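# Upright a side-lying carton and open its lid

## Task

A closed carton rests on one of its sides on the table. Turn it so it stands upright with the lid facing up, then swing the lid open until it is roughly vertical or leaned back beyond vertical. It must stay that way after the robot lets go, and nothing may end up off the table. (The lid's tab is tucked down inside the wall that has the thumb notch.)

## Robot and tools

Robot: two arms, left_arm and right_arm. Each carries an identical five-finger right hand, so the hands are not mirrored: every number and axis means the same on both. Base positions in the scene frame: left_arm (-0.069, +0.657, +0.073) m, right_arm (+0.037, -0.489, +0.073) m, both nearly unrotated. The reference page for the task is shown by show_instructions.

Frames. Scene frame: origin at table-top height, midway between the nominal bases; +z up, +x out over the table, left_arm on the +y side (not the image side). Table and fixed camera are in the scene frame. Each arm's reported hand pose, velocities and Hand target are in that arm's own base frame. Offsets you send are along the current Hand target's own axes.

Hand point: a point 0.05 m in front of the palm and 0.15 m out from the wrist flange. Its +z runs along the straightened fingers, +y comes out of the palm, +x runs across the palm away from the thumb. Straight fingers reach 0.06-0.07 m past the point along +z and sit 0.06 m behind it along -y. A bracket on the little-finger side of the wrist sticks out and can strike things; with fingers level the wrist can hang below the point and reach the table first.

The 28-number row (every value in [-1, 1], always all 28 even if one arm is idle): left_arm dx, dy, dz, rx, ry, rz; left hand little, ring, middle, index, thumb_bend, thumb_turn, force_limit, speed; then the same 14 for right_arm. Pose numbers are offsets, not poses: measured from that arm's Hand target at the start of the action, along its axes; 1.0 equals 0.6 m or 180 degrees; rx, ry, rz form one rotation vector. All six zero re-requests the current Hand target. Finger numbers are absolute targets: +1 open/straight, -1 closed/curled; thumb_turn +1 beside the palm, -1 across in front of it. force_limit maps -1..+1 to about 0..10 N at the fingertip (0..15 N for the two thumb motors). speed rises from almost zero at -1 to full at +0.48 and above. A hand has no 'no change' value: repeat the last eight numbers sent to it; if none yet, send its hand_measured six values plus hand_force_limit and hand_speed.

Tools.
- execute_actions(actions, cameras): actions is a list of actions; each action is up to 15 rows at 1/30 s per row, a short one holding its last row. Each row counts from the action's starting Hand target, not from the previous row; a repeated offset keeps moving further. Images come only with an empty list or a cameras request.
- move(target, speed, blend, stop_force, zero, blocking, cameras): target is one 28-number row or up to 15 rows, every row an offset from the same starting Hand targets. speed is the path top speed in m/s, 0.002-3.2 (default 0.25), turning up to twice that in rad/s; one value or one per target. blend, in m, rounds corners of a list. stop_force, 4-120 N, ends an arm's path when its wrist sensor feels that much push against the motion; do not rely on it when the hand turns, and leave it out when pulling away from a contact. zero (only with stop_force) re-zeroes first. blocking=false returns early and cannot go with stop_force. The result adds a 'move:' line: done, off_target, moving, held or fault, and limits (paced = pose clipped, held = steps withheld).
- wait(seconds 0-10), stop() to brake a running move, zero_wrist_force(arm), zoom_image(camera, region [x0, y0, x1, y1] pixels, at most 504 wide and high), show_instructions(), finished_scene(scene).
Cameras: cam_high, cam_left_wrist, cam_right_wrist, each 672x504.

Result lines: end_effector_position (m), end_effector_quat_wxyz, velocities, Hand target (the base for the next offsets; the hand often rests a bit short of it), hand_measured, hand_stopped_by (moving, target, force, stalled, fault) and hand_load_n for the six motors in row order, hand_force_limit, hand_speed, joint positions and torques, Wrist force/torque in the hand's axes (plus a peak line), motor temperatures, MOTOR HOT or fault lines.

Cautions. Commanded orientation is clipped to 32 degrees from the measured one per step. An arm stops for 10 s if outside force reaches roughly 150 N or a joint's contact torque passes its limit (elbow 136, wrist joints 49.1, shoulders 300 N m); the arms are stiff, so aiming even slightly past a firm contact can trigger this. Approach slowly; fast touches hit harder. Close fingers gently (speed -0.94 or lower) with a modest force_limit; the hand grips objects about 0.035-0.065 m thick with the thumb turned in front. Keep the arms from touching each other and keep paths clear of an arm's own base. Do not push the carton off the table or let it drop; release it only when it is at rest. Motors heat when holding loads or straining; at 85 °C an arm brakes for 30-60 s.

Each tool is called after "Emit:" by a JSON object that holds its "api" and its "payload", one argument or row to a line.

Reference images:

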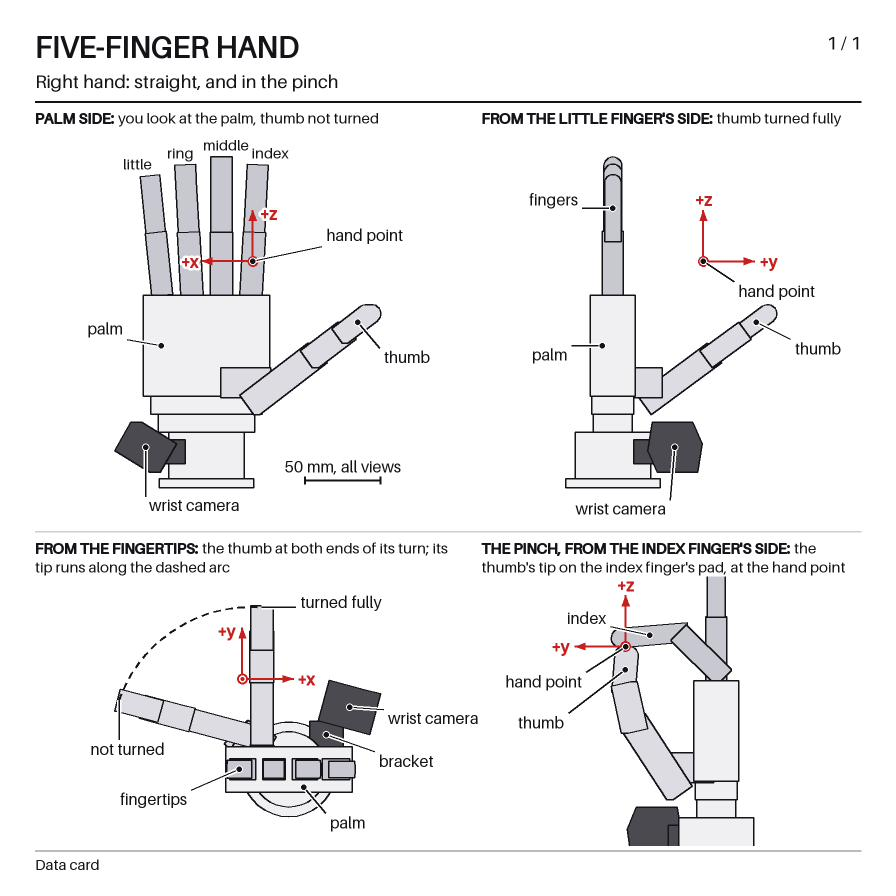

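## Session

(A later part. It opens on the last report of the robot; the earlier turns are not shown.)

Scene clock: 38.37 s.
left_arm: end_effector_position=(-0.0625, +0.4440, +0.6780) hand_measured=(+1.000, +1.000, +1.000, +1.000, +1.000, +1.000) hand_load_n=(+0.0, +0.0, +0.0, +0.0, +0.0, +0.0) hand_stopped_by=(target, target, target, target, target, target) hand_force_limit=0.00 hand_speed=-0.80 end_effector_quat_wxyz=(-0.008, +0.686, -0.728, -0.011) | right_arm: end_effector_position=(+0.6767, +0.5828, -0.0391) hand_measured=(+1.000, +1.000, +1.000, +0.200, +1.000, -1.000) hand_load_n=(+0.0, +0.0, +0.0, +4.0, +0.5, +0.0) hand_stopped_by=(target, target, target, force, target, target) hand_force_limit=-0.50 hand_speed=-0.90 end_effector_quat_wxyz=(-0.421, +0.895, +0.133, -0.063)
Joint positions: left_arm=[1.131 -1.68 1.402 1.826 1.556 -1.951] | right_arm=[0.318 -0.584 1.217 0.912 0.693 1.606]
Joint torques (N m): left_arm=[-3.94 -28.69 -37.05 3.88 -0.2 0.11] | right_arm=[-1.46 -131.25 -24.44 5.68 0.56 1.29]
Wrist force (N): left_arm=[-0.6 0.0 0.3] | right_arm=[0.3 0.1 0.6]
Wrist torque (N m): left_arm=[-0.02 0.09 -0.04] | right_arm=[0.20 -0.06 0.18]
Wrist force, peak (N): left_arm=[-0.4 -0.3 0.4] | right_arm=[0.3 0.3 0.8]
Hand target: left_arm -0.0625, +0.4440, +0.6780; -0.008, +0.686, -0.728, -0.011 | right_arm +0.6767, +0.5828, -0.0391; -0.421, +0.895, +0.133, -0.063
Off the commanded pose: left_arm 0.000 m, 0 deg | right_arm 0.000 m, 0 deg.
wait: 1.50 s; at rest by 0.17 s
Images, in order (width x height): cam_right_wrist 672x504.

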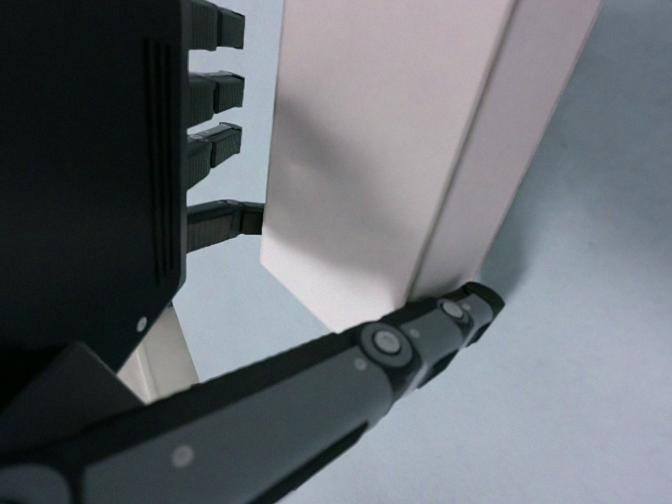

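Emit:
{"api": "move", "payload": {
  "target": [
    [0,0,0,0,0,0,1,1,1,1,1,1,0,-0.8,0.0272,-0.0495,-0.0412,0,0,0,1,1,1,0.1,1,-1,-0.5,-0.9],
    [0,0,0,0,0,0,1,1,1,1,1,1,0,-0.8,0.0737,-0.089,-0.074,0,0,0,1,1,1,0.1,1,-1,-0.5,-0.9]
  ],
  "speed": 0.08,
  "blend": 0.01,
  "cameras": ["cam_high","cam_right_wrist"]
}}

Emit:
{"api": "zoom_image", "payload": {
  "camera": "cam_high",
  "region": [310, 200, 430, 310]
}}

Scene clock: 40.50 s.
left_arm: end_effector_position=(-0.0625, +0.4440, +0.6780) hand_measured=(+1.000, +1.000, +1.000, +1.000, +1.000, +1.000) hand_load_n=(+0.0, +0.0, +0.0, +0.0, +0.0, +0.0) hand_stopped_by=(target, target, target, target, target, target) hand_force_limit=0.00 hand_speed=-0.80 end_effector_quat_wxyz=(-0.008, +0.686, -0.728, -0.011) | right_arm: end_effector_position=(+0.7191, +0.5956, +0.0302) hand_measured=(+1.000, +1.000, +1.000, +0.200, +1.000, -1.000) hand_load_n=(+0.0, +0.0, +0.0, +4.5, +0.5, -0.5) hand_stopped_by=(target, target, target, force, target, target) hand_force_limit=-0.50 hand_speed=-0.90 end_effector_quat_wxyz=(-0.421, +0.895, +0.133, -0.063)
Joint positions: left_arm=[1.131 -1.68 1.402 1.826 1.556 -1.951] | right_arm=[0.317 -0.583 1.072 1.057 0.693 1.604]
Joint torques (N m): left_arm=[-2.8 -28.74 -39.08 3.61 -0.26 0.4] | right_arm=[-5.48 -121.06 -26.54 1.59 -3.17 -1.76]
Wrist force (N): left_arm=[-0.1 -0.5 0.2] | right_arm=[0.1 0.5 0.3]
Wrist torque (N m): left_arm=[-0.08 0.02 -0.02] | right_arm=[0.28 -0.04 0.17]
Wrist force, peak (N): left_arm=[-0.4 -0.3 0.6] | right_arm=[-0.3 1.3 1.1]
Hand target: left_arm -0.0625, +0.4440, +0.6780; -0.008, +0.686, -0.728, -0.011 | right_arm +0.7191, +0.5956, +0.0303; -0.421, +0.895, +0.133, -0.063
Off the commanded pose: left_arm 0.000 m, 0 deg | right_arm 0.000 m, 0 deg.
move: done
Images, in order (width x height): cam_high 672x504, cam_right_wrist 672x504.

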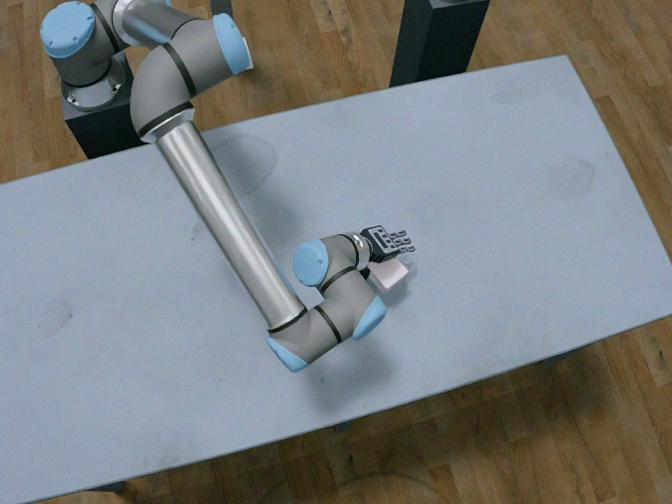

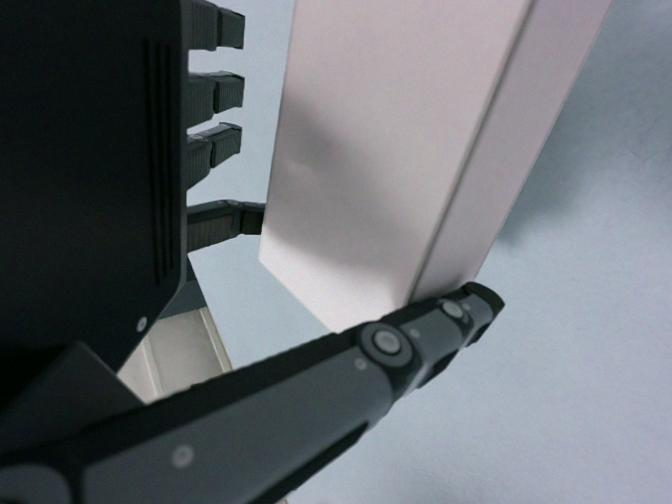

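Scaled by 4.200 from the camera's 672x504 image, which has a finer 960x720 frame.

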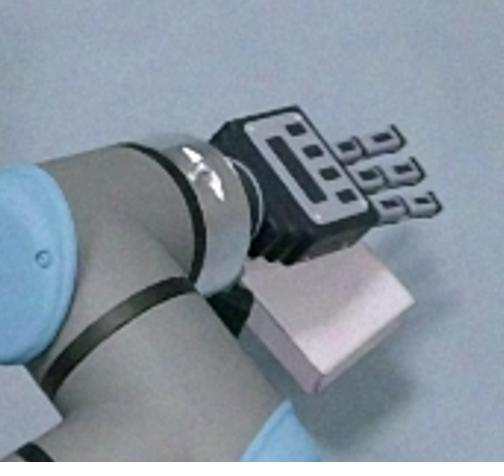

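Emit:
{"api": "move", "payload": {
  "target": [
    [0,0,0,0,0,0,1,1,1,1,1,1,0,-0.8,-0.319,-0.0617,0.0743,0,0,0,1,1,1,0.1,1,-1,-0.5,-0.9],
    [0,0,0,0,0,0,1,1,1,1,1,1,0,-0.8,-0.319,0.0257,0.1468,0,0,0,1,1,1,0.1,1,-1,-0.5,-0.9]
  ],
  "speed": [0.2,0.06],
  "cameras": ["cam_high","cam_right_wrist"]
}}

Scene clock: 44.80 s.
left_arm: end_effector_position=(-0.0625, +0.4440, +0.6780) hand_measured=(+1.000, +1.000, +1.000, +1.000, +1.000, +1.000) hand_load_n=(+0.0, +0.0, +0.0, +0.0, +0.0, +0.0) hand_stopped_by=(target, target, target, target, target, target) hand_force_limit=0.00 hand_speed=-0.80 end_effector_quat_wxyz=(-0.008, +0.686, -0.728, -0.011) | right_arm: end_effector_position=(+0.5190, +0.5953, -0.0379) hand_measured=(+1.000, +1.000, +1.000, +0.200, +1.000, -1.000) hand_load_n=(+0.0, +0.0, +0.0, +4.0, +0.5, +0.0) hand_stopped_by=(target, target, target, force, target, target) hand_force_limit=-0.50 hand_speed=-0.90 end_effector_quat_wxyz=(-0.421, +0.895, +0.133, -0.063) end_effector_velocity=(-0.001, -0.001, +0.003) end_effector_angular_velocity=(-0.001, +0.002, +0.000)
Joint positions: left_arm=[1.131 -1.68 1.402 1.826 1.556 -1.951] | right_arm=[0.403 -0.761 1.559 0.645 0.699 1.739]
Joint velocities: left_arm=[within noise] | right_arm=[-0.001 -0.004 0.001 0.005 0 -0.001]
Joint torques (N m): left_arm=[-6.8 -28.17 -38.5 3.62 -0.81 0.49] | right_arm=[-7.99 -118.15 -25.22 6.66 -3.56 1.65]
Wrist force (N): left_arm=[-0.2 -0.2 0.3] | right_arm=[-0.1 0.2 0.3]
Wrist torque (N m): left_arm=[-0.04 0.03 -0.02] | right_arm=[0.22 0.00 0.17]
Wrist force, peak (N): left_arm=[-0.5 -0.9 0.3] | right_arm=[2.4 1.0 -0.2]
Hand target: left_arm -0.0625, +0.4440, +0.6780; -0.008, +0.686, -0.728, -0.011 | right_arm +0.5191, +0.5953, -0.0376; -0.421, +0.895, +0.133, -0.063
Off the commanded pose: left_arm 0.000 m, 0 deg | right_arm 0.000 m, 0 deg.
move: done
Images, in order (width x height): cam_high 672x504, cam_right_wrist 672x504.

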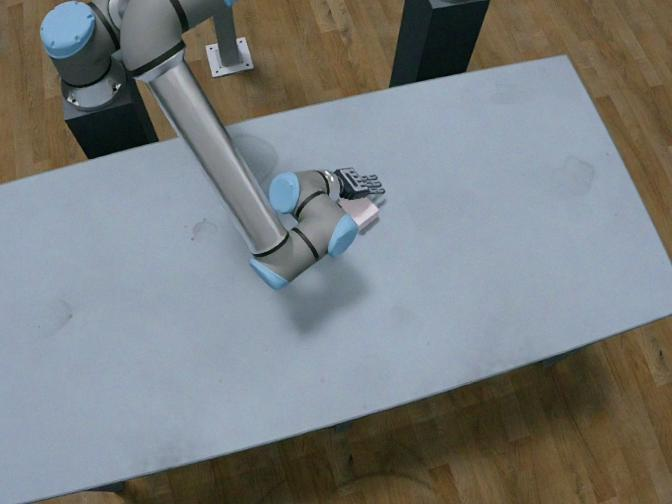

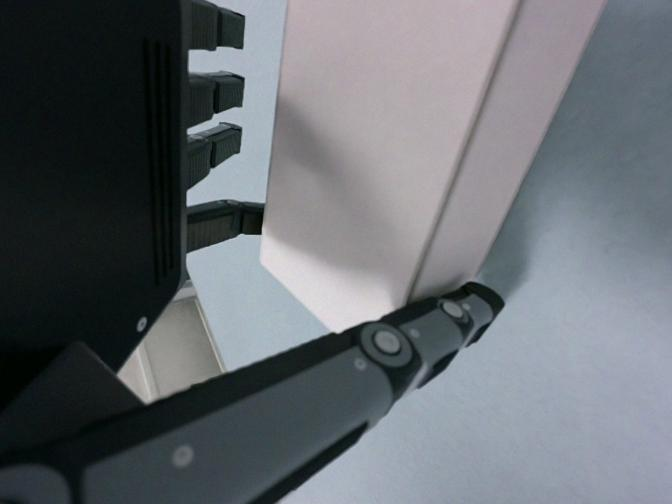

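Emit:
{"api": "move", "payload": {
  "target": [0,0,0,0,0,0,1,1,1,1,1,1,0,-0.8,0,0,0,0,0,0,1,1,1,1,1,-1,-0.5,-0.5]
}}

Emit:
{"api": "move", "payload": {
  "target": [
    [0,0,0,0,0,0,1,1,1,1,1,1,0,-0.8,0,0.0107,-0.0128,0,0,0,1,1,1,1,1,-1,-0.5,-0.5],
    [0,0,0,0,0,0,1,1,1,1,1,1,0,-0.8,-0.0112,0.0195,-0.0055,0,0.16,-0.1925,1,1,1,1,1,-1,-0.5,-0.5]
  ],
  "speed": 0.25,
  "cameras": ["cam_high","cam_right_wrist"]
}}

Scene clock: 46.20 s.
left_arm: end_effector_position=(-0.0625, +0.4440, +0.6780) hand_measured=(+1.000, +1.000, +1.000, +1.000, +1.000, +1.000) hand_load_n=(+0.0, +0.0, +0.0, +0.0, +0.0, +0.0) hand_stopped_by=(target, target, target, target, target, target) hand_force_limit=0.00 hand_speed=-0.80 end_effector_quat_wxyz=(-0.008, +0.686, -0.728, -0.011) | right_arm: end_effector_position=(+0.5191, +0.5953, -0.0376) hand_measured=(+1.000, +1.000, +1.000, +1.000, +1.000, -1.000) hand_load_n=(+0.0, +0.0, +0.0, +0.0, +0.0, +0.0) hand_stopped_by=(target, target, target, target, target, target) hand_force_limit=-0.50 hand_speed=-0.50 end_effector_quat_wxyz=(-0.421, +0.895, +0.133, -0.063)
Joint positions: left_arm=[1.131 -1.68 1.402 1.826 1.556 -1.951] | right_arm=[0.403 -0.762 1.559 0.645 0.699 1.739]
Joint torques (N m): left_arm=[-6.03 -29.8 -36.59 3.62 -0.23 0.18] | right_arm=[3.65 -115.55 -36.14 6.01 -3.61 1.13]
Wrist force (N): left_arm=[-0.3 -0.2 0.2] | right_arm=[0.5 -0.1 0.0]
Wrist torque (N m): left_arm=[-0.03 0.05 -0.03] | right_arm=[0.20 -0.09 0.19]
Wrist force, peak (N): left_arm=[-0.4 0.5 0.7] | right_arm=[-0.6 0.0 0.5]
Hand target: left_arm -0.0625, +0.4440, +0.6780; -0.008, +0.686, -0.728, -0.011 | right_arm +0.5191, +0.5953, -0.0376; -0.421, +0.895, +0.133, -0.063
Off the commanded pose: left_arm 0.000 m, 0 deg | right_arm 0.000 m, 0 deg.
move: done

Scene clock: 48.87 s.
left_arm: end_effector_position=(-0.0625, +0.4440, +0.6780) hand_measured=(+1.000, +1.000, +1.000, +1.000, +1.000, +1.000) hand_load_n=(+0.5, +0.0, +0.0, +0.0, +0.0, +0.0) hand_stopped_by=(target, target, target, target, target, target) hand_force_limit=0.00 hand_speed=-0.80 end_effector_quat_wxyz=(-0.008, +0.686, -0.728, -0.011) | right_arm: end_effector_position=(+0.5155, +0.5838, -0.0444) hand_measured=(+1.000, +1.000, +1.000, +1.000, +1.000, -1.000) hand_load_n=(+0.0, +0.0, -0.5, +0.0, -0.5, +0.0) hand_stopped_by=(target, target, target, target, target, target) hand_force_limit=-0.50 hand_speed=-0.50 end_effector_quat_wxyz=(-0.440, +0.803, +0.284, +0.285)
Joint positions: left_arm=[1.131 -1.68 1.402 1.826 1.556 -1.951] | right_arm=[0.419 -1.017 2.012 -0.301 0.784 1.695]
Joint torques (N m): left_arm=[-4.45 -28.9 -36.6 3.43 -0.66 0.5] | right_arm=[-9.46 -50.13 -29.45 -1.19 -3.33 0.61]
Wrist force (N): left_arm=[0.1 0.2 0.4] | right_arm=[-0.4 -0.2 -0.1]
Wrist torque (N m): left_arm=[0.01 -0.02 0.01] | right_arm=[0.12 0.19 -0.26]
Wrist force, peak (N): left_arm=[-0.5 0.0 0.7] | right_arm=[0.6 0.5 0.9]
Hand target: left_arm -0.0625, +0.4440, +0.6780; -0.008, +0.686, -0.728, -0.011 | right_arm +0.5155, +0.5838, -0.0445; -0.440, +0.803, +0.284, +0.285
Off the commanded pose: left_arm 0.000 m, 0 deg | right_arm 0.000 m, 0 deg.
move: done
Images, in order (width x height): cam_high 672x504, cam_right_wrist 672x504.

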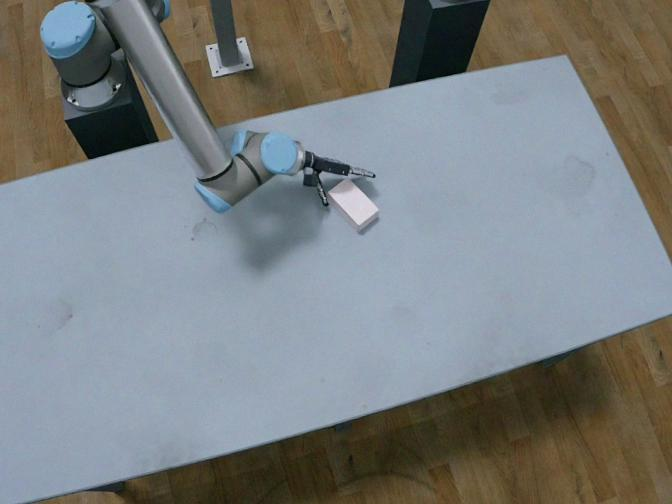

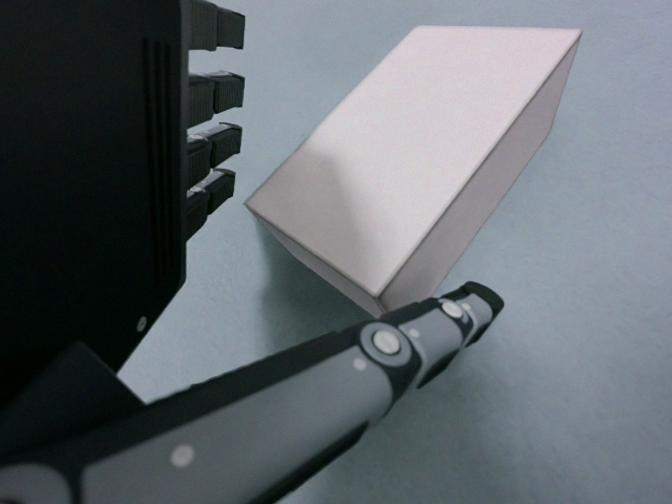

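Emit:
{"api": "move", "payload": {
  "target": [
    [0,0,0,0,0,0,1,1,1,1,1,1,0,-0.8,0,-0.0096,0.0115,0,0,0,1,1,1,1,1,-1,-0.5,-0.5]
  ],
  "speed": 0.1
}}

Emit:
{"api": "move", "payload": {
  "target": [
    [0,0,0,0,0,0,1,1,1,1,1,1,0,-0.8,0,0,0,0,0,0,1,1,0.1,0.1,1,-1,-0.5,-0.9]
  ],
  "cameras": ["cam_high","cam_right_wrist"]
}}

Scene clock: 50.07 s.
left_arm: end_effector_position=(-0.0625, +0.4440, +0.6780) hand_measured=(+1.000, +1.000, +1.000, +1.000, +1.000, +1.000) hand_load_n=(+0.0, +0.0, +0.0, +0.0, +0.0, +0.0) hand_stopped_by=(target, target, target, target, target, target) hand_force_limit=0.00 hand_speed=-0.80 end_effector_quat_wxyz=(-0.008, +0.686, -0.728, -0.011) | right_arm: end_effector_position=(+0.5129, +0.5925, -0.0445) hand_measured=(+1.000, +1.000, +1.000, +1.000, +1.000, -1.000) hand_load_n=(+0.0, +0.0, +0.0, +0.0, +0.0, +0.5) hand_stopped_by=(target, target, target, target, target, target) hand_force_limit=-0.50 hand_speed=-0.50 end_effector_quat_wxyz=(-0.440, +0.803, +0.284, +0.285)
Joint positions: left_arm=[1.131 -1.68 1.402 1.826 1.556 -1.951] | right_arm=[0.435 -1.016 2.005 -0.307 0.796 1.71]
Joint torques (N m): left_arm=[-4.53 -28.79 -37.11 3.51 -0.5 0.47] | right_arm=[-9.84 -53.74 -25.98 0.73 -2.12 -1.62]
Wrist force (N): left_arm=[-0.5 0.0 0.1] | right_arm=[-0.1 0.0 0.2]
Wrist torque (N m): left_arm=[0.00 0.08 -0.03] | right_arm=[0.12 0.14 -0.24]
Wrist force, peak (N): left_arm=[-0.2 -0.4 0.7] | right_arm=[0.4 -0.6 0.3]
Hand target: left_arm -0.0625, +0.4440, +0.6780; -0.008, +0.686, -0.728, -0.011 | right_arm +0.5129, +0.5924, -0.0445; -0.440, +0.803, +0.284, +0.285
Off the commanded pose: left_arm 0.000 m, 0 deg | right_arm 0.000 m, 0 deg.
move: done

Scene clock: 53.13 s.
left_arm: end_effector_position=(-0.0625, +0.4440, +0.6780) hand_measured=(+1.000, +1.000, +1.000, +1.000, +1.000, +1.000) hand_load_n=(+0.0, +0.0, +0.0, +0.0, +0.0, +0.0) hand_stopped_by=(target, target, target, target, target, target) hand_force_limit=0.00 hand_speed=-0.80 end_effector_quat_wxyz=(-0.008, +0.686, -0.728, -0.011) | right_arm: end_effector_position=(+0.5129, +0.5924, -0.0445) hand_measured=(+1.000, +1.000, +0.266, +0.220, +1.000, -1.000) hand_load_n=(+0.0, +0.0, +2.0, +5.5, +1.0, +0.0) hand_stopped_by=(target, target, force, force, target, target) hand_force_limit=-0.50 hand_speed=-0.90 end_effector_quat_wxyz=(-0.440, +0.803, +0.284, +0.285)
Joint positions: left_arm=[1.131 -1.68 1.402 1.826 1.556 -1.951] | right_arm=[0.434 -1.016 2.006 -0.307 0.796 1.71]
Joint torques (N m): left_arm=[-3.7 -27.2 -37.68 3.68 -0.62 0.3] | right_arm=[-13.45 -91.13 -16.03 3.65 -3.42 -2.19]
Wrist force (N): left_arm=[-0.6 -0.1 0.7] | right_arm=[0.1 0.2 -0.1]
Wrist torque (N m): left_arm=[-0.05 0.08 -0.04] | right_arm=[0.16 0.11 -0.17]
Wrist force, peak (N): left_arm=[-0.6 -0.1 0.7] | right_arm=[-0.2 0.6 -0.6]
Hand target: left_arm -0.0625, +0.4440, +0.6780; -0.008, +0.686, -0.728, -0.011 | right_arm +0.5129, +0.5924, -0.0445; -0.440, +0.803, +0.284, +0.285
Off the commanded pose: left_arm 0.000 m, 0 deg | right_arm 0.000 m, 0 deg.
move: done
Images, in order (width x height): cam_high 672x504, cam_right_wrist 672x504.

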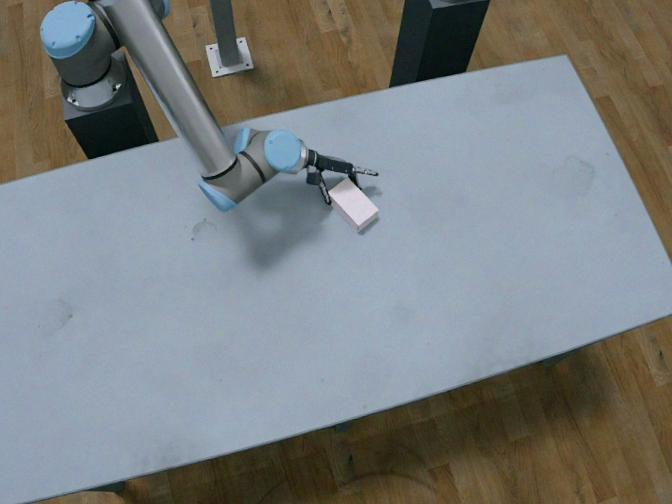

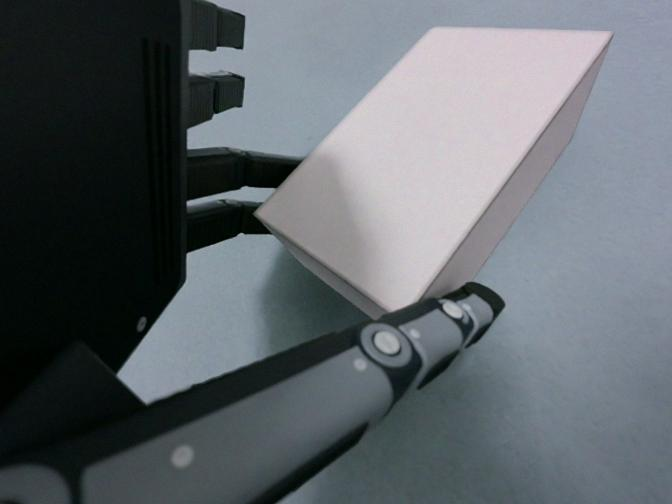

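Emit:
{"api": "move", "payload": {
  "target": [
    [0,0,0,0,0,0,1,1,1,1,1,1,0,-0.8,0.1297,-0.0998,-0.083,0,0,0,1,1,0.1,0.1,1,-1,-0.5,-0.9],
    [0,0,0,0,0,0,1,1,1,1,1,1,0,-0.8,0.153,-0.0882,-0.0733,0,-0.32,0.385,1,1,0.1,0.1,1,-1,-0.5,-0.9]
  ],
  "speed": [0.1,0.25],
  "cameras": ["cam_high","cam_right_wrist"]
}}

Emit:
{"api": "zoom_image", "payload": {
  "camera": "cam_high",
  "region": [290, 110, 440, 240]
}}

Scene clock: 58.80 s.
left_arm: end_effector_position=(-0.0625, +0.4440, +0.6780) hand_measured=(+1.000, +1.000, +1.000, +1.000, +1.000, +1.000) hand_load_n=(+0.0, +0.0, +0.0, +0.0, -0.5, +0.5) hand_stopped_by=(target, target, target, target, target, target) hand_force_limit=0.00 hand_speed=-0.80 end_effector_quat_wxyz=(-0.008, +0.686, -0.728, -0.011) | right_arm: end_effector_position=(+0.5286, +0.5970, +0.0690) hand_measured=(+1.000, +1.000, +0.266, +0.220, +1.000, -1.000) hand_load_n=(+0.0, +0.0, +2.0, +5.0, +1.0, +0.0) hand_stopped_by=(target, target, force, force, target, target) hand_force_limit=-0.50 hand_speed=-0.90 end_effector_quat_wxyz=(-0.337, +0.851, -0.038, -0.401)
Joint positions: left_arm=[1.131 -1.68 1.402 1.826 1.556 -1.951] | right_arm=[0.383 -0.532 1.233 1.575 0.633 1.674]
Joint torques (N m): left_arm=[-5.26 -27.06 -37.46 3.81 -0.51 0.01] | right_arm=[6.43 -125.78 -21.16 5.6 1.36 1.91]
Wrist force (N): left_arm=[-0.3 -0.1 0.3] | right_arm=[0.1 0.4 0.9]
Wrist torque (N m): left_arm=[-0.02 0.05 -0.03] | right_arm=[0.24 -0.17 0.13]
Wrist force, peak (N): left_arm=[-0.3 -0.6 0.7] | right_arm=[-1.2 0.4 0.5]
Hand target: left_arm -0.0625, +0.4440, +0.6780; -0.008, +0.686, -0.728, -0.011 | right_arm +0.5285, +0.5970, +0.0691; -0.337, +0.851, -0.038, -0.401
Off the commanded pose: left_arm 0.000 m, 0 deg | right_arm 0.000 m, 0 deg.
move: done
Images, in order (width x height): cam_high 672x504, cam_right_wrist 672x504.

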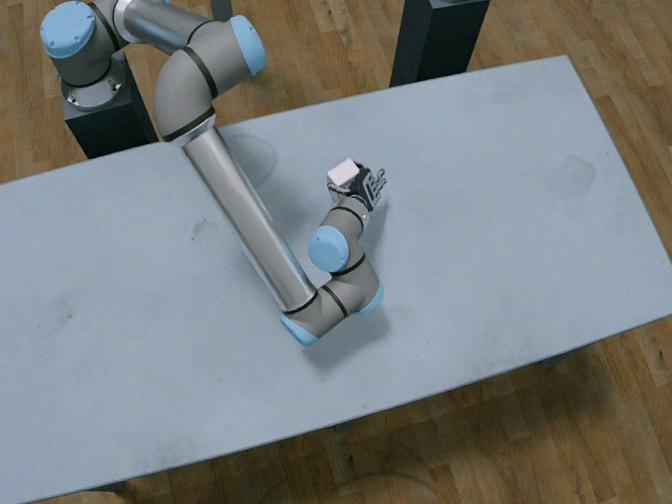

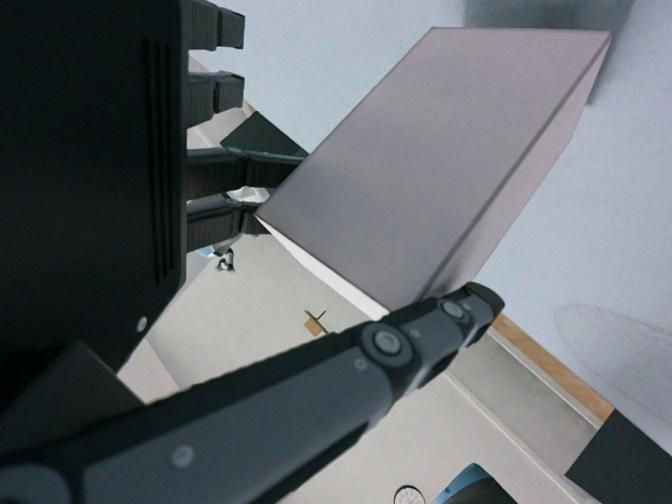

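Scaled by 3.360 from the camera's 672x504 image, which has a finer 960x720 frame.

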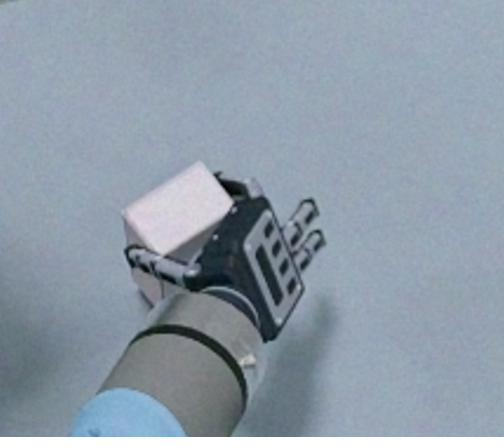

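Emit:
{"api": "move", "payload": {
  "target": [
    [0.113,-0.864,0.29,0.2,0.033,0.028,1,1,1,1,1,1,0,-0.8,0,0,0,0,0,0,1,1,0.1,0.1,1,-1,-0.5,-0.9],
    [0.693,-0.982,0.357,0.498,0.0833,0.0704,1,1,1,1,1,1,0,-0.8,-0.1768,-0.1361,-0.1131,0.1571,0.121,0.1006,1,1,0.1,0.1,1,-1,-0.5,-0.9]
  ],
  "speed": 0.4,
  "blend": 0.1,
  "cameras": ["all"]
}}

Scene clock: 64.57 s.
left_arm: end_effector_position=(+0.5002, +0.0001, +0.4497) hand_measured=(+1.000, +1.000, +1.000, +1.000, +1.000, +1.000) hand_load_n=(+0.0, -0.5, +0.0, +0.0, +0.0, +0.0) hand_stopped_by=(target, target, target, target, target, target) hand_force_limit=0.00 hand_speed=-0.80 end_effector_quat_wxyz=(+0.400, -0.401, +0.583, -0.582) | right_arm: end_effector_position=(+0.5288, +0.5968, +0.2191) hand_measured=(+1.000, +1.000, +0.266, +0.220, +1.000, -1.000) hand_load_n=(+0.0, +0.0, +2.0, +5.0, +0.5, +0.0) hand_stopped_by=(target, target, force, force, target, target) hand_force_limit=-0.50 hand_speed=-0.90 end_effector_quat_wxyz=(-0.453, +0.787, -0.327, -0.262)
Joint positions: left_arm=[-0.502 -2.267 2.303 -0.034 1.436 -3.142] | right_arm=[0.299 -0.988 1.549 0.689 0.496 2.85]
Joint torques (N m): left_arm=[-16.89 28.89 -38.67 -5.94 -1.89 -3.83] | right_arm=[11.64 -74.45 -45.91 1.35 -4.54 2.07]
Wrist force (N): left_arm=[0.5 -2.0 2.8] | right_arm=[-0.1 0.1 0.3]
Wrist torque (N m): left_arm=[-0.33 -0.31 -0.07] | right_arm=[0.22 -0.11 0.13]
Wrist force, peak (N): left_arm=[2.2 -0.5 3.8] | right_arm=[0.9 0.5 0.7]
Hand target: left_arm +0.5003, +0.0000, +0.4496; +0.400, -0.401, +0.583, -0.582 | right_arm +0.5288, +0.5969, +0.2191; -0.454, +0.787, -0.327, -0.262
Off the commanded pose: left_arm 0.000 m, 0 deg | right_arm 0.000 m, 0 deg.
move: done

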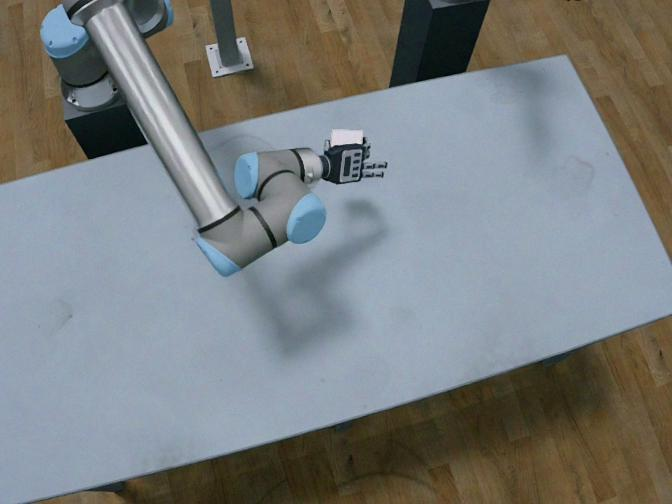

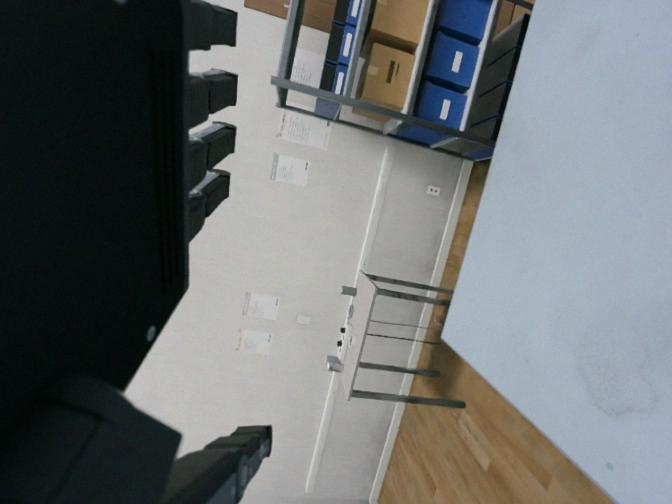

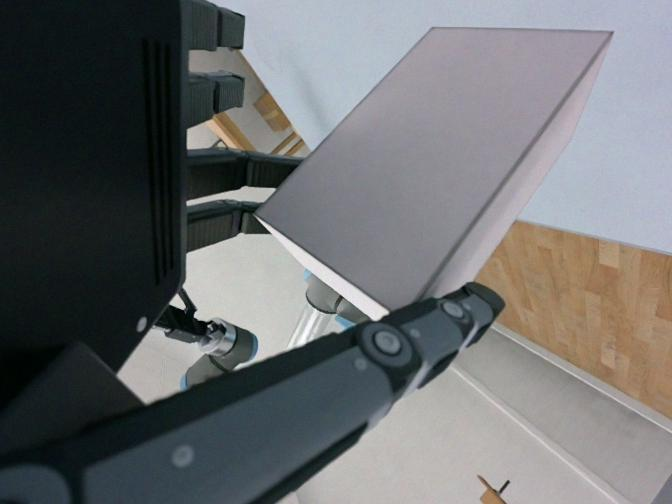

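Emit:
{"api": "move", "payload": {
  "target": [0.755,0.45,0.104,0,0,0,-1,-1,-1,1,1,1,0,0,0,0,0,0,0,0,1,1,0.1,0.1,1,-1,-0.5,-0.9],
  "speed": 0.3,
  "cameras": ["all"]
}}

Scene clock: 67.23 s.
left_arm: end_effector_position=(+0.3957, -0.4451, +0.1798) hand_measured=(-1.000, -1.000, -1.000, +1.000, +1.000, +1.000) hand_load_n=(+0.0, +0.5, +0.0, +0.0, +0.0, +0.0) hand_stopped_by=(target, target, target, target, target, target) hand_force_limit=0.00 hand_speed=0.00 end_effector_quat_wxyz=(+0.400, -0.401, +0.583, -0.582) | right_arm: end_effector_position=(+0.5288, +0.5969, +0.2191) hand_measured=(+1.000, +1.000, +0.266, +0.220, +1.000, -1.000) hand_load_n=(+0.0, +0.0, +2.0, +5.0, +1.0, +0.0) hand_stopped_by=(target, target, force, force, target, target) hand_force_limit=-0.50 hand_speed=-0.90 end_effector_quat_wxyz=(-0.454, +0.787, -0.327, -0.262)
Joint positions: left_arm=[-1.676 -1.588 2.447 -0.852 0.262 -3.15] | right_arm=[0.299 -0.988 1.549 0.689 0.496 2.85]
Joint torques (N m): left_arm=[-10.79 -11.66 -29.55 2.22 0.38 -3.63] | right_arm=[13.43 -64.05 -45.55 1.2 -4.23 1.87]
Wrist force (N): left_arm=[0.3 -1.8 2.3] | right_arm=[0.2 0.5 0.2]
Wrist torque (N m): left_arm=[-0.24 -0.26 -0.21] | right_arm=[0.29 -0.15 0.08]
Wrist force, peak (N): left_arm=[3.1 -0.6 3.0] | right_arm=[0.2 0.5 0.6]
Hand target: left_arm +0.3956, -0.4452, +0.1797; +0.400, -0.401, +0.583, -0.582 | right_arm +0.5288, +0.5969, +0.2191; -0.454, +0.787, -0.327, -0.262
Off the commanded pose: left_arm 0.000 m, 0 deg | right_arm 0.000 m, 0 deg.
move: done

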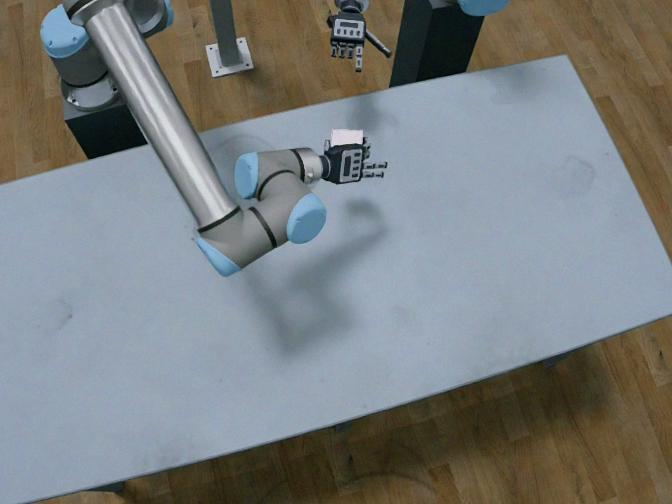

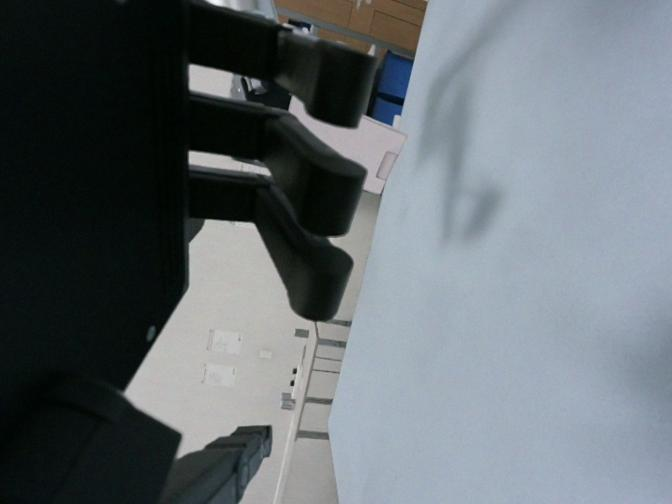

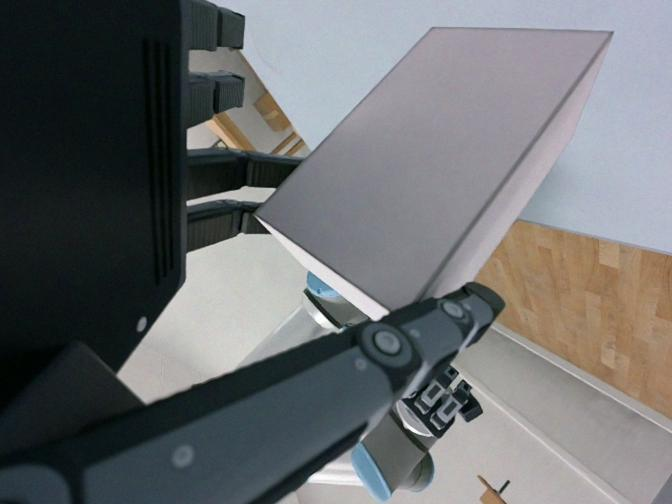

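Emit:
{"api": "zoom_image", "payload": {
  "camera": "cam_left_wrist",
  "region": [260, 60, 440, 220]
}}

Emit:
{"api": "zoom_image", "payload": {
  "camera": "cam_high",
  "region": [290, 0, 440, 200]
}}

Scaled by 2.800 from the camera's 672x504 image, which has a finer 960x720 frame.

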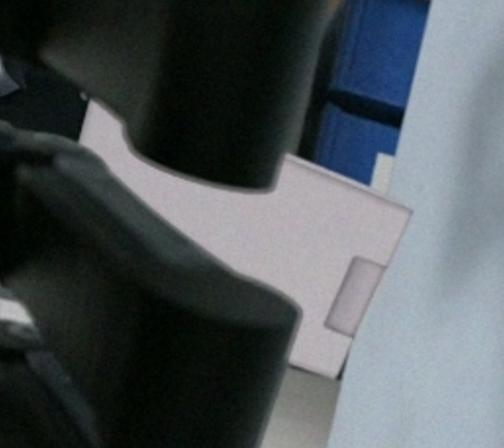

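Scaled by 2.520 from the camera's 672x504 image, which has a finer 960x720 frame.

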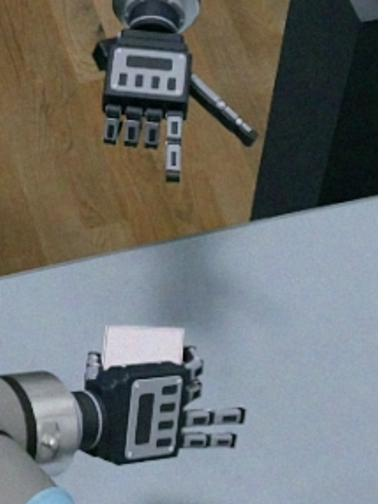

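Emit:
{"api": "move", "payload": {
  "target": [
    [-0.581,-0.283,0.1415,-0.16,0.2,-0.05,1,1,1,1,1,-1,0,0,0.0812,0.1535,0.0573,0.0007,0.1816,-0.4859,1,1,0.1,0.1,1,-1,-0.5,-0.9],
    [-0.581,-0.283,0.1415,-0.16,0.2,-0.05,1,1,1,1,1,-1,0,0,0.2728,0.301,0.1798,0.0007,0.1816,-0.4859,1,1,0.1,0.1,1,-1,-0.5,-0.9]
  ],
  "speed": [0.35,0.1],
  "cameras": ["all"]
}}

Scene clock: 77.60 s.
left_arm: end_effector_position=(+0.6002, -0.1502, +0.3492) hand_measured=(+1.000, +1.000, +1.000, +1.000, +1.000, -1.000) hand_load_n=(+0.0, +0.0, +0.0, +0.0, +0.5, +0.5) hand_stopped_by=(target, target, target, target, target, target) hand_force_limit=0.00 hand_speed=0.00 end_effector_quat_wxyz=(+0.046, -0.332, +0.769, -0.545) | right_arm: end_effector_position=(+0.4867, +0.5792, -0.0437) hand_measured=(+1.000, +1.000, +0.266, +0.220, +1.000, -1.000) hand_load_n=(+0.0, +0.0, +2.0, +5.5, +1.0, +0.0) hand_stopped_by=(target, target, force, force, target, target) hand_force_limit=-0.50 hand_speed=-0.90 end_effector_quat_wxyz=(-0.407, +0.829, +0.196, +0.330) end_effector_velocity=(+0.000, +0.000, +0.002) end_effector_angular_velocity=(-0.001, +0.001, +0.000)
Joint positions: left_arm=[-0.288 -1.609 1.917 0.25 2.278 -3.079] | right_arm=[0.503 -1.086 2.115 -0.474 1.027 1.918]
Joint velocities: left_arm=[within noise] | right_arm=[0 -0.003 -0.001 0.005 0 0]
Joint torques (N m): left_arm=[10.59 -52.35 -48.35 3.26 2.58 1.55] | right_arm=[13.7 -83.2 -30.94 2.48 2.07 1.81]
Wrist force (N): left_arm=[0.7 -1.1 1.7] | right_arm=[0.0 0.2 0.1]
Wrist torque (N m): left_arm=[-0.12 -0.22 0.01] | right_arm=[0.12 0.10 -0.23]
Wrist force, peak (N): left_arm=[0.8 -2.0 2.8] | right_arm=[1.6 -0.5 -0.3]
Hand target: left_arm +0.6002, -0.1502, +0.3492; +0.046, -0.332, +0.769, -0.545 | right_arm +0.4868, +0.5793, -0.0435; -0.407, +0.829, +0.196, +0.330
Off the commanded pose: left_arm 0.000 m, 0 deg | right_arm 0.000 m, 0 deg.
move: done

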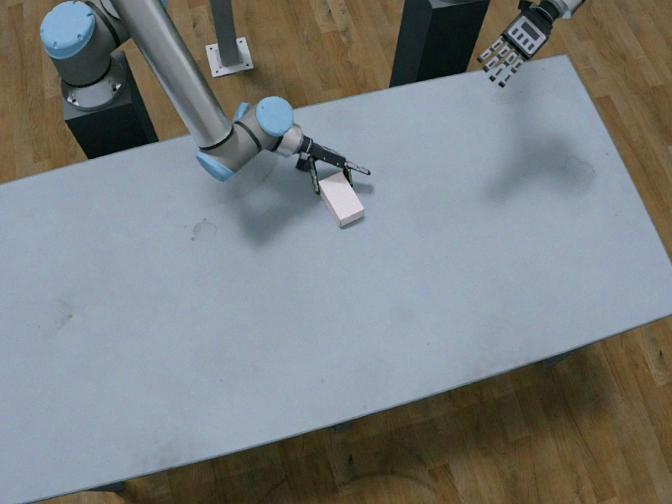

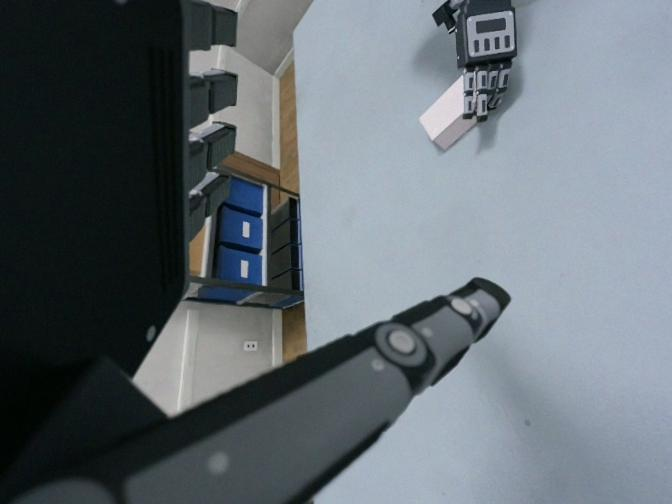

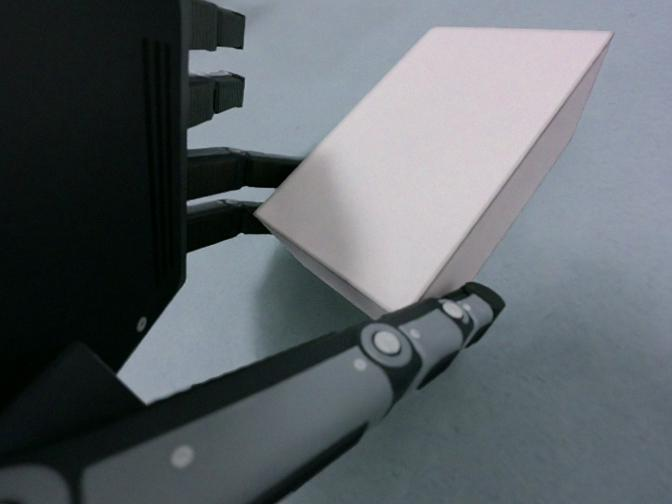

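Emit:
{"api": "move", "payload": {
  "target": [0,0,0,0,0,0,1,1,1,1,1,-1,0,0,0,0,0,0,0,0,1,1,1,1,1,-1,-0.5,-0.5]
}}

Emit:
{"api": "move", "payload": {
  "target": [
    [-0.03,0,0.15,0,0,0,1,1,1,1,1,-1,0,0,0,0.0128,-0.0154,0,0,0,1,1,1,1,1,-1,-0.5,-0.5],
    [-0.107,-0.0365,0.541,-0.1631,0.2009,-0.0549,1,1,1,1,1,-1,0,0,0,-0.1925,-0.186,0,0,0,1,1,1,1,1,-1,-0.5,-0.5],
    [-0.0732,0.1387,0.8267,-0.1631,0.2009,-0.0549,1,1,1,1,1,-1,0,0,0,-0.2925,-0.286,0,0,0,1,1,1,1,1,-1,-0.5,-0.5]
  ],
  "speed": 0.25,
  "blend": [0.003,0.05,0],
  "cameras": ["cam_high","cam_left_wrist"]
}}

Scene clock: 79.33 s.
left_arm: end_effector_position=(+0.6002, -0.1502, +0.3492) hand_measured=(+1.000, +1.000, +1.000, +1.000, +1.000, -1.000) hand_load_n=(+0.0, +0.0, +0.0, +0.0, +0.0, +0.0) hand_stopped_by=(target, target, target, target, target, target) hand_force_limit=0.00 hand_speed=0.00 end_effector_quat_wxyz=(+0.046, -0.332, +0.769, -0.545) | right_arm: end_effector_position=(+0.4868, +0.5793, -0.0435) hand_measured=(+1.000, +1.000, +1.000, +1.000, +1.000, -1.000) hand_load_n=(+0.0, -0.5, -0.5, +0.0, +0.0, +0.0) hand_stopped_by=(target, target, target, target, target, target) hand_force_limit=-0.50 hand_speed=-0.50 end_effector_quat_wxyz=(-0.407, +0.829, +0.196, +0.330)
Joint positions: left_arm=[-0.288 -1.609 1.917 0.25 2.278 -3.079] | right_arm=[0.503 -1.086 2.115 -0.474 1.027 1.918]
Joint torques (N m): left_arm=[10.06 -55.3 -45.99 2.99 2.65 2.34] | right_arm=[6.06 -86.35 -33.02 -1.61 1.35 0.4]
Wrist force (N): left_arm=[0.9 -1.6 1.4] | right_arm=[0.1 -0.3 0.7]
Wrist torque (N m): left_arm=[-0.19 -0.23 0.00] | right_arm=[0.02 0.08 -0.24]
Wrist force, peak (N): left_arm=[1.2 -1.3 2.0] | right_arm=[0.4 -0.4 0.8]
Hand target: left_arm +0.6002, -0.1502, +0.3492; +0.046, -0.332, +0.769, -0.545 | right_arm +0.4868, +0.5793, -0.0435; -0.407, +0.829, +0.196, +0.330
Off the commanded pose: left_arm 0.000 m, 0 deg | right_arm 0.000 m, 0 deg.
move: done

Scene clock: 82.70 s.
left_arm: end_effector_position=(+0.8106, -0.5101, +0.0645) hand_measured=(+1.000, +1.000, +1.000, +1.000, +1.000, -1.000) hand_load_n=(+0.0, +0.0, +0.0, +0.0, +0.0, +0.5) hand_stopped_by=(target, target, target, target, target, target) hand_force_limit=0.00 hand_speed=0.00 end_effector_quat_wxyz=(-0.322, -0.213, +0.825, -0.413) | right_arm: end_effector_position=(+0.3160, +0.5452, +0.1295) hand_measured=(+1.000, +1.000, +1.000, +1.000, +1.000, -1.000) hand_load_n=(+0.0, +0.0, +0.0, +0.0, +0.0, +0.0) hand_stopped_by=(target, target, target, target, target, target) hand_force_limit=-0.50 hand_speed=-0.50 end_effector_quat_wxyz=(-0.407, +0.829, +0.196, +0.330)
Joint positions: left_arm=[-0.522 -0.481 0.835 1 2.66 -2.729] | right_arm=[0.646 -1.545 2.282 -0.221 1.151 2]
Joint torques (N m): left_arm=[5.63 -121.2 -31.33 4.98 3.51 2.93] | right_arm=[-10.23 -20.14 -42.87 -1.47 -3.54 -2.26]
Wrist force (N): left_arm=[2.0 -0.3 1.6] | right_arm=[0.1 -0.4 0.7]
Wrist torque (N m): left_arm=[-0.08 -0.33 0.01] | right_arm=[0.00 0.04 -0.14]
Wrist force, peak (N): left_arm=[1.0 -1.3 3.5] | right_arm=[0.1 -1.3 -0.6]
Hand target: left_arm +0.8106, -0.5101, +0.0644; -0.322, -0.213, +0.825, -0.413 | right_arm +0.3161, +0.5453, +0.1295; -0.407, +0.829, +0.196, +0.330
Off the commanded pose: left_arm 0.000 m, 0 deg | right_arm 0.000 m, 0 deg.
move: done
Images, in order (width x height): cam_high 672x504, cam_left_wrist 672x504.

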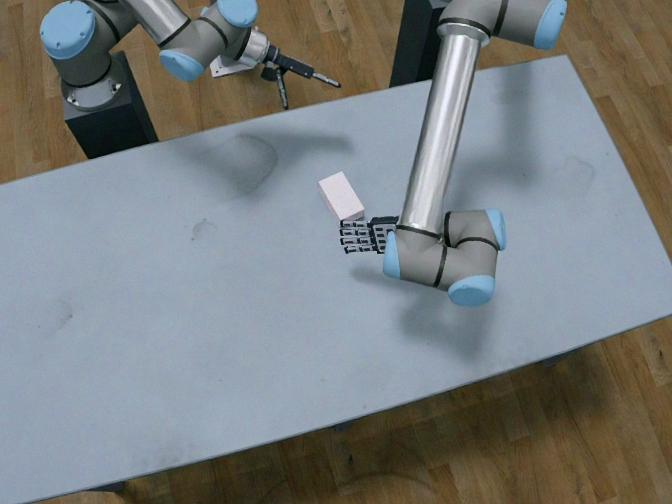

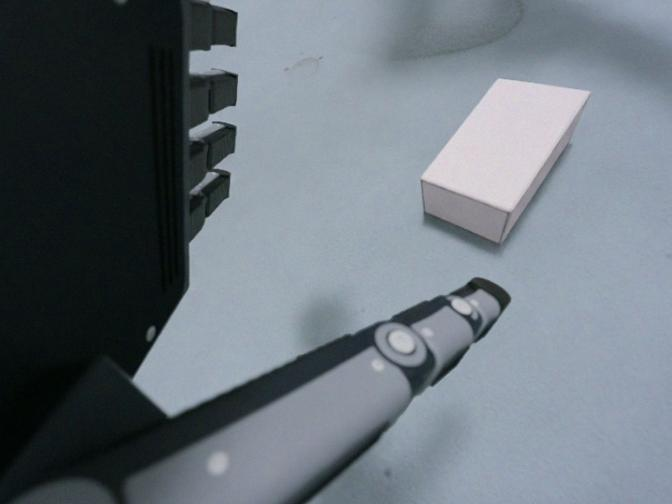

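Emit:
{"api": "move", "payload": {
  "target": [0,0.1337,0.1002,0,0,0,1,1,1,1,1,-1,0,0,0,0,0,0,0,0,1,1,1,1,1,-1,-0.5,-0.5],
  "speed": 0.2,
  "cameras": ["cam_high","cam_left_wrist"]
}}

Scene clock: 84.57 s.
left_arm: end_effector_position=(+0.7398, -0.5138, -0.0062) hand_measured=(+1.000, +1.000, +1.000, +1.000, +1.000, -1.000) hand_load_n=(+0.0, +0.0, +0.0, +0.0, +0.0, +0.0) hand_stopped_by=(target, target, target, target, target, target) hand_force_limit=0.00 hand_speed=0.00 end_effector_quat_wxyz=(-0.322, -0.213, +0.825, -0.413) | right_arm: end_effector_position=(+0.3161, +0.5453, +0.1295) hand_measured=(+1.000, +1.000, +1.000, +1.000, +1.000, -1.000) hand_load_n=(+0.0, +0.0, +0.0, +0.0, +0.0, +0.0) hand_stopped_by=(target, target, target, target, target, target) hand_force_limit=-0.50 hand_speed=-0.50 end_effector_quat_wxyz=(-0.407, +0.829, +0.196, +0.330)
Joint positions: left_arm=[-0.564 -0.55 1.096 0.73 2.649 -2.817] | right_arm=[0.646 -1.544 2.282 -0.221 1.151 2]
Joint torques (N m): left_arm=[12.09 -96.28 -27.1 4.12 2.97 3.59] | right_arm=[-11.99 -14.15 -44.56 -2.07 -3.19 -2.29]
Wrist force (N): left_arm=[1.8 -0.5 1.3] | right_arm=[-0.1 -0.2 0.6]
Wrist torque (N m): left_arm=[-0.11 -0.27 0.01] | right_arm=[0.03 0.08 -0.12]
Wrist force, peak (N): left_arm=[2.3 -2.9 -0.2] | right_arm=[-0.1 -0.2 1.2]
Hand target: left_arm +0.7398, -0.5136, -0.0064; -0.322, -0.213, +0.825, -0.413 | right_arm +0.3161, +0.5453, +0.1295; -0.407, +0.829, +0.196, +0.330
Off the commanded pose: left_arm 0.000 m, 0 deg | right_arm 0.000 m, 0 deg.
move: done
Images, in order (width x height): cam_high 672x504, cam_left_wrist 672x504.

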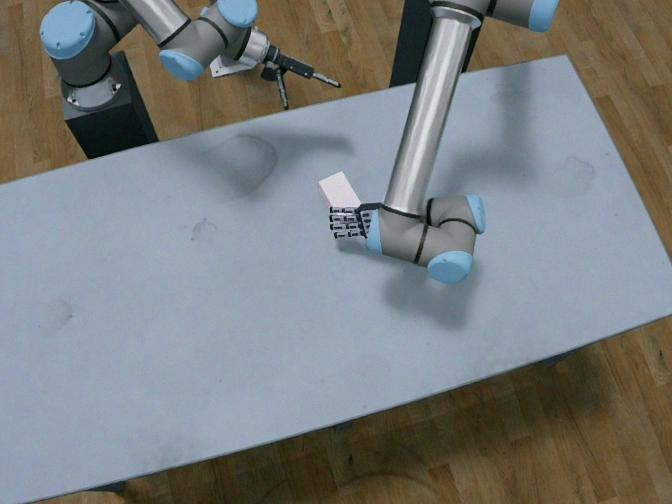

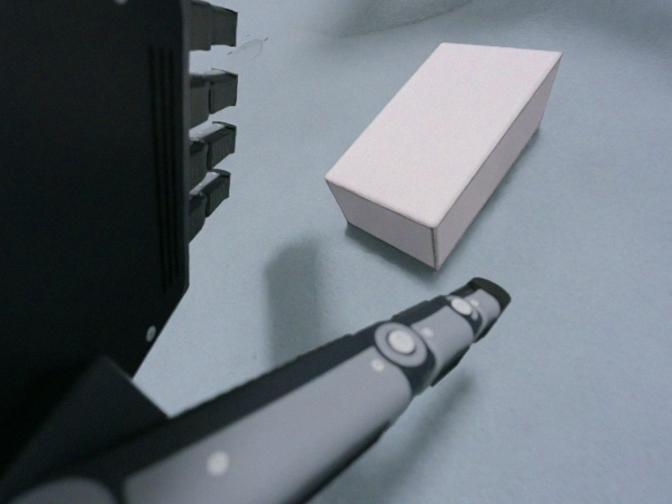

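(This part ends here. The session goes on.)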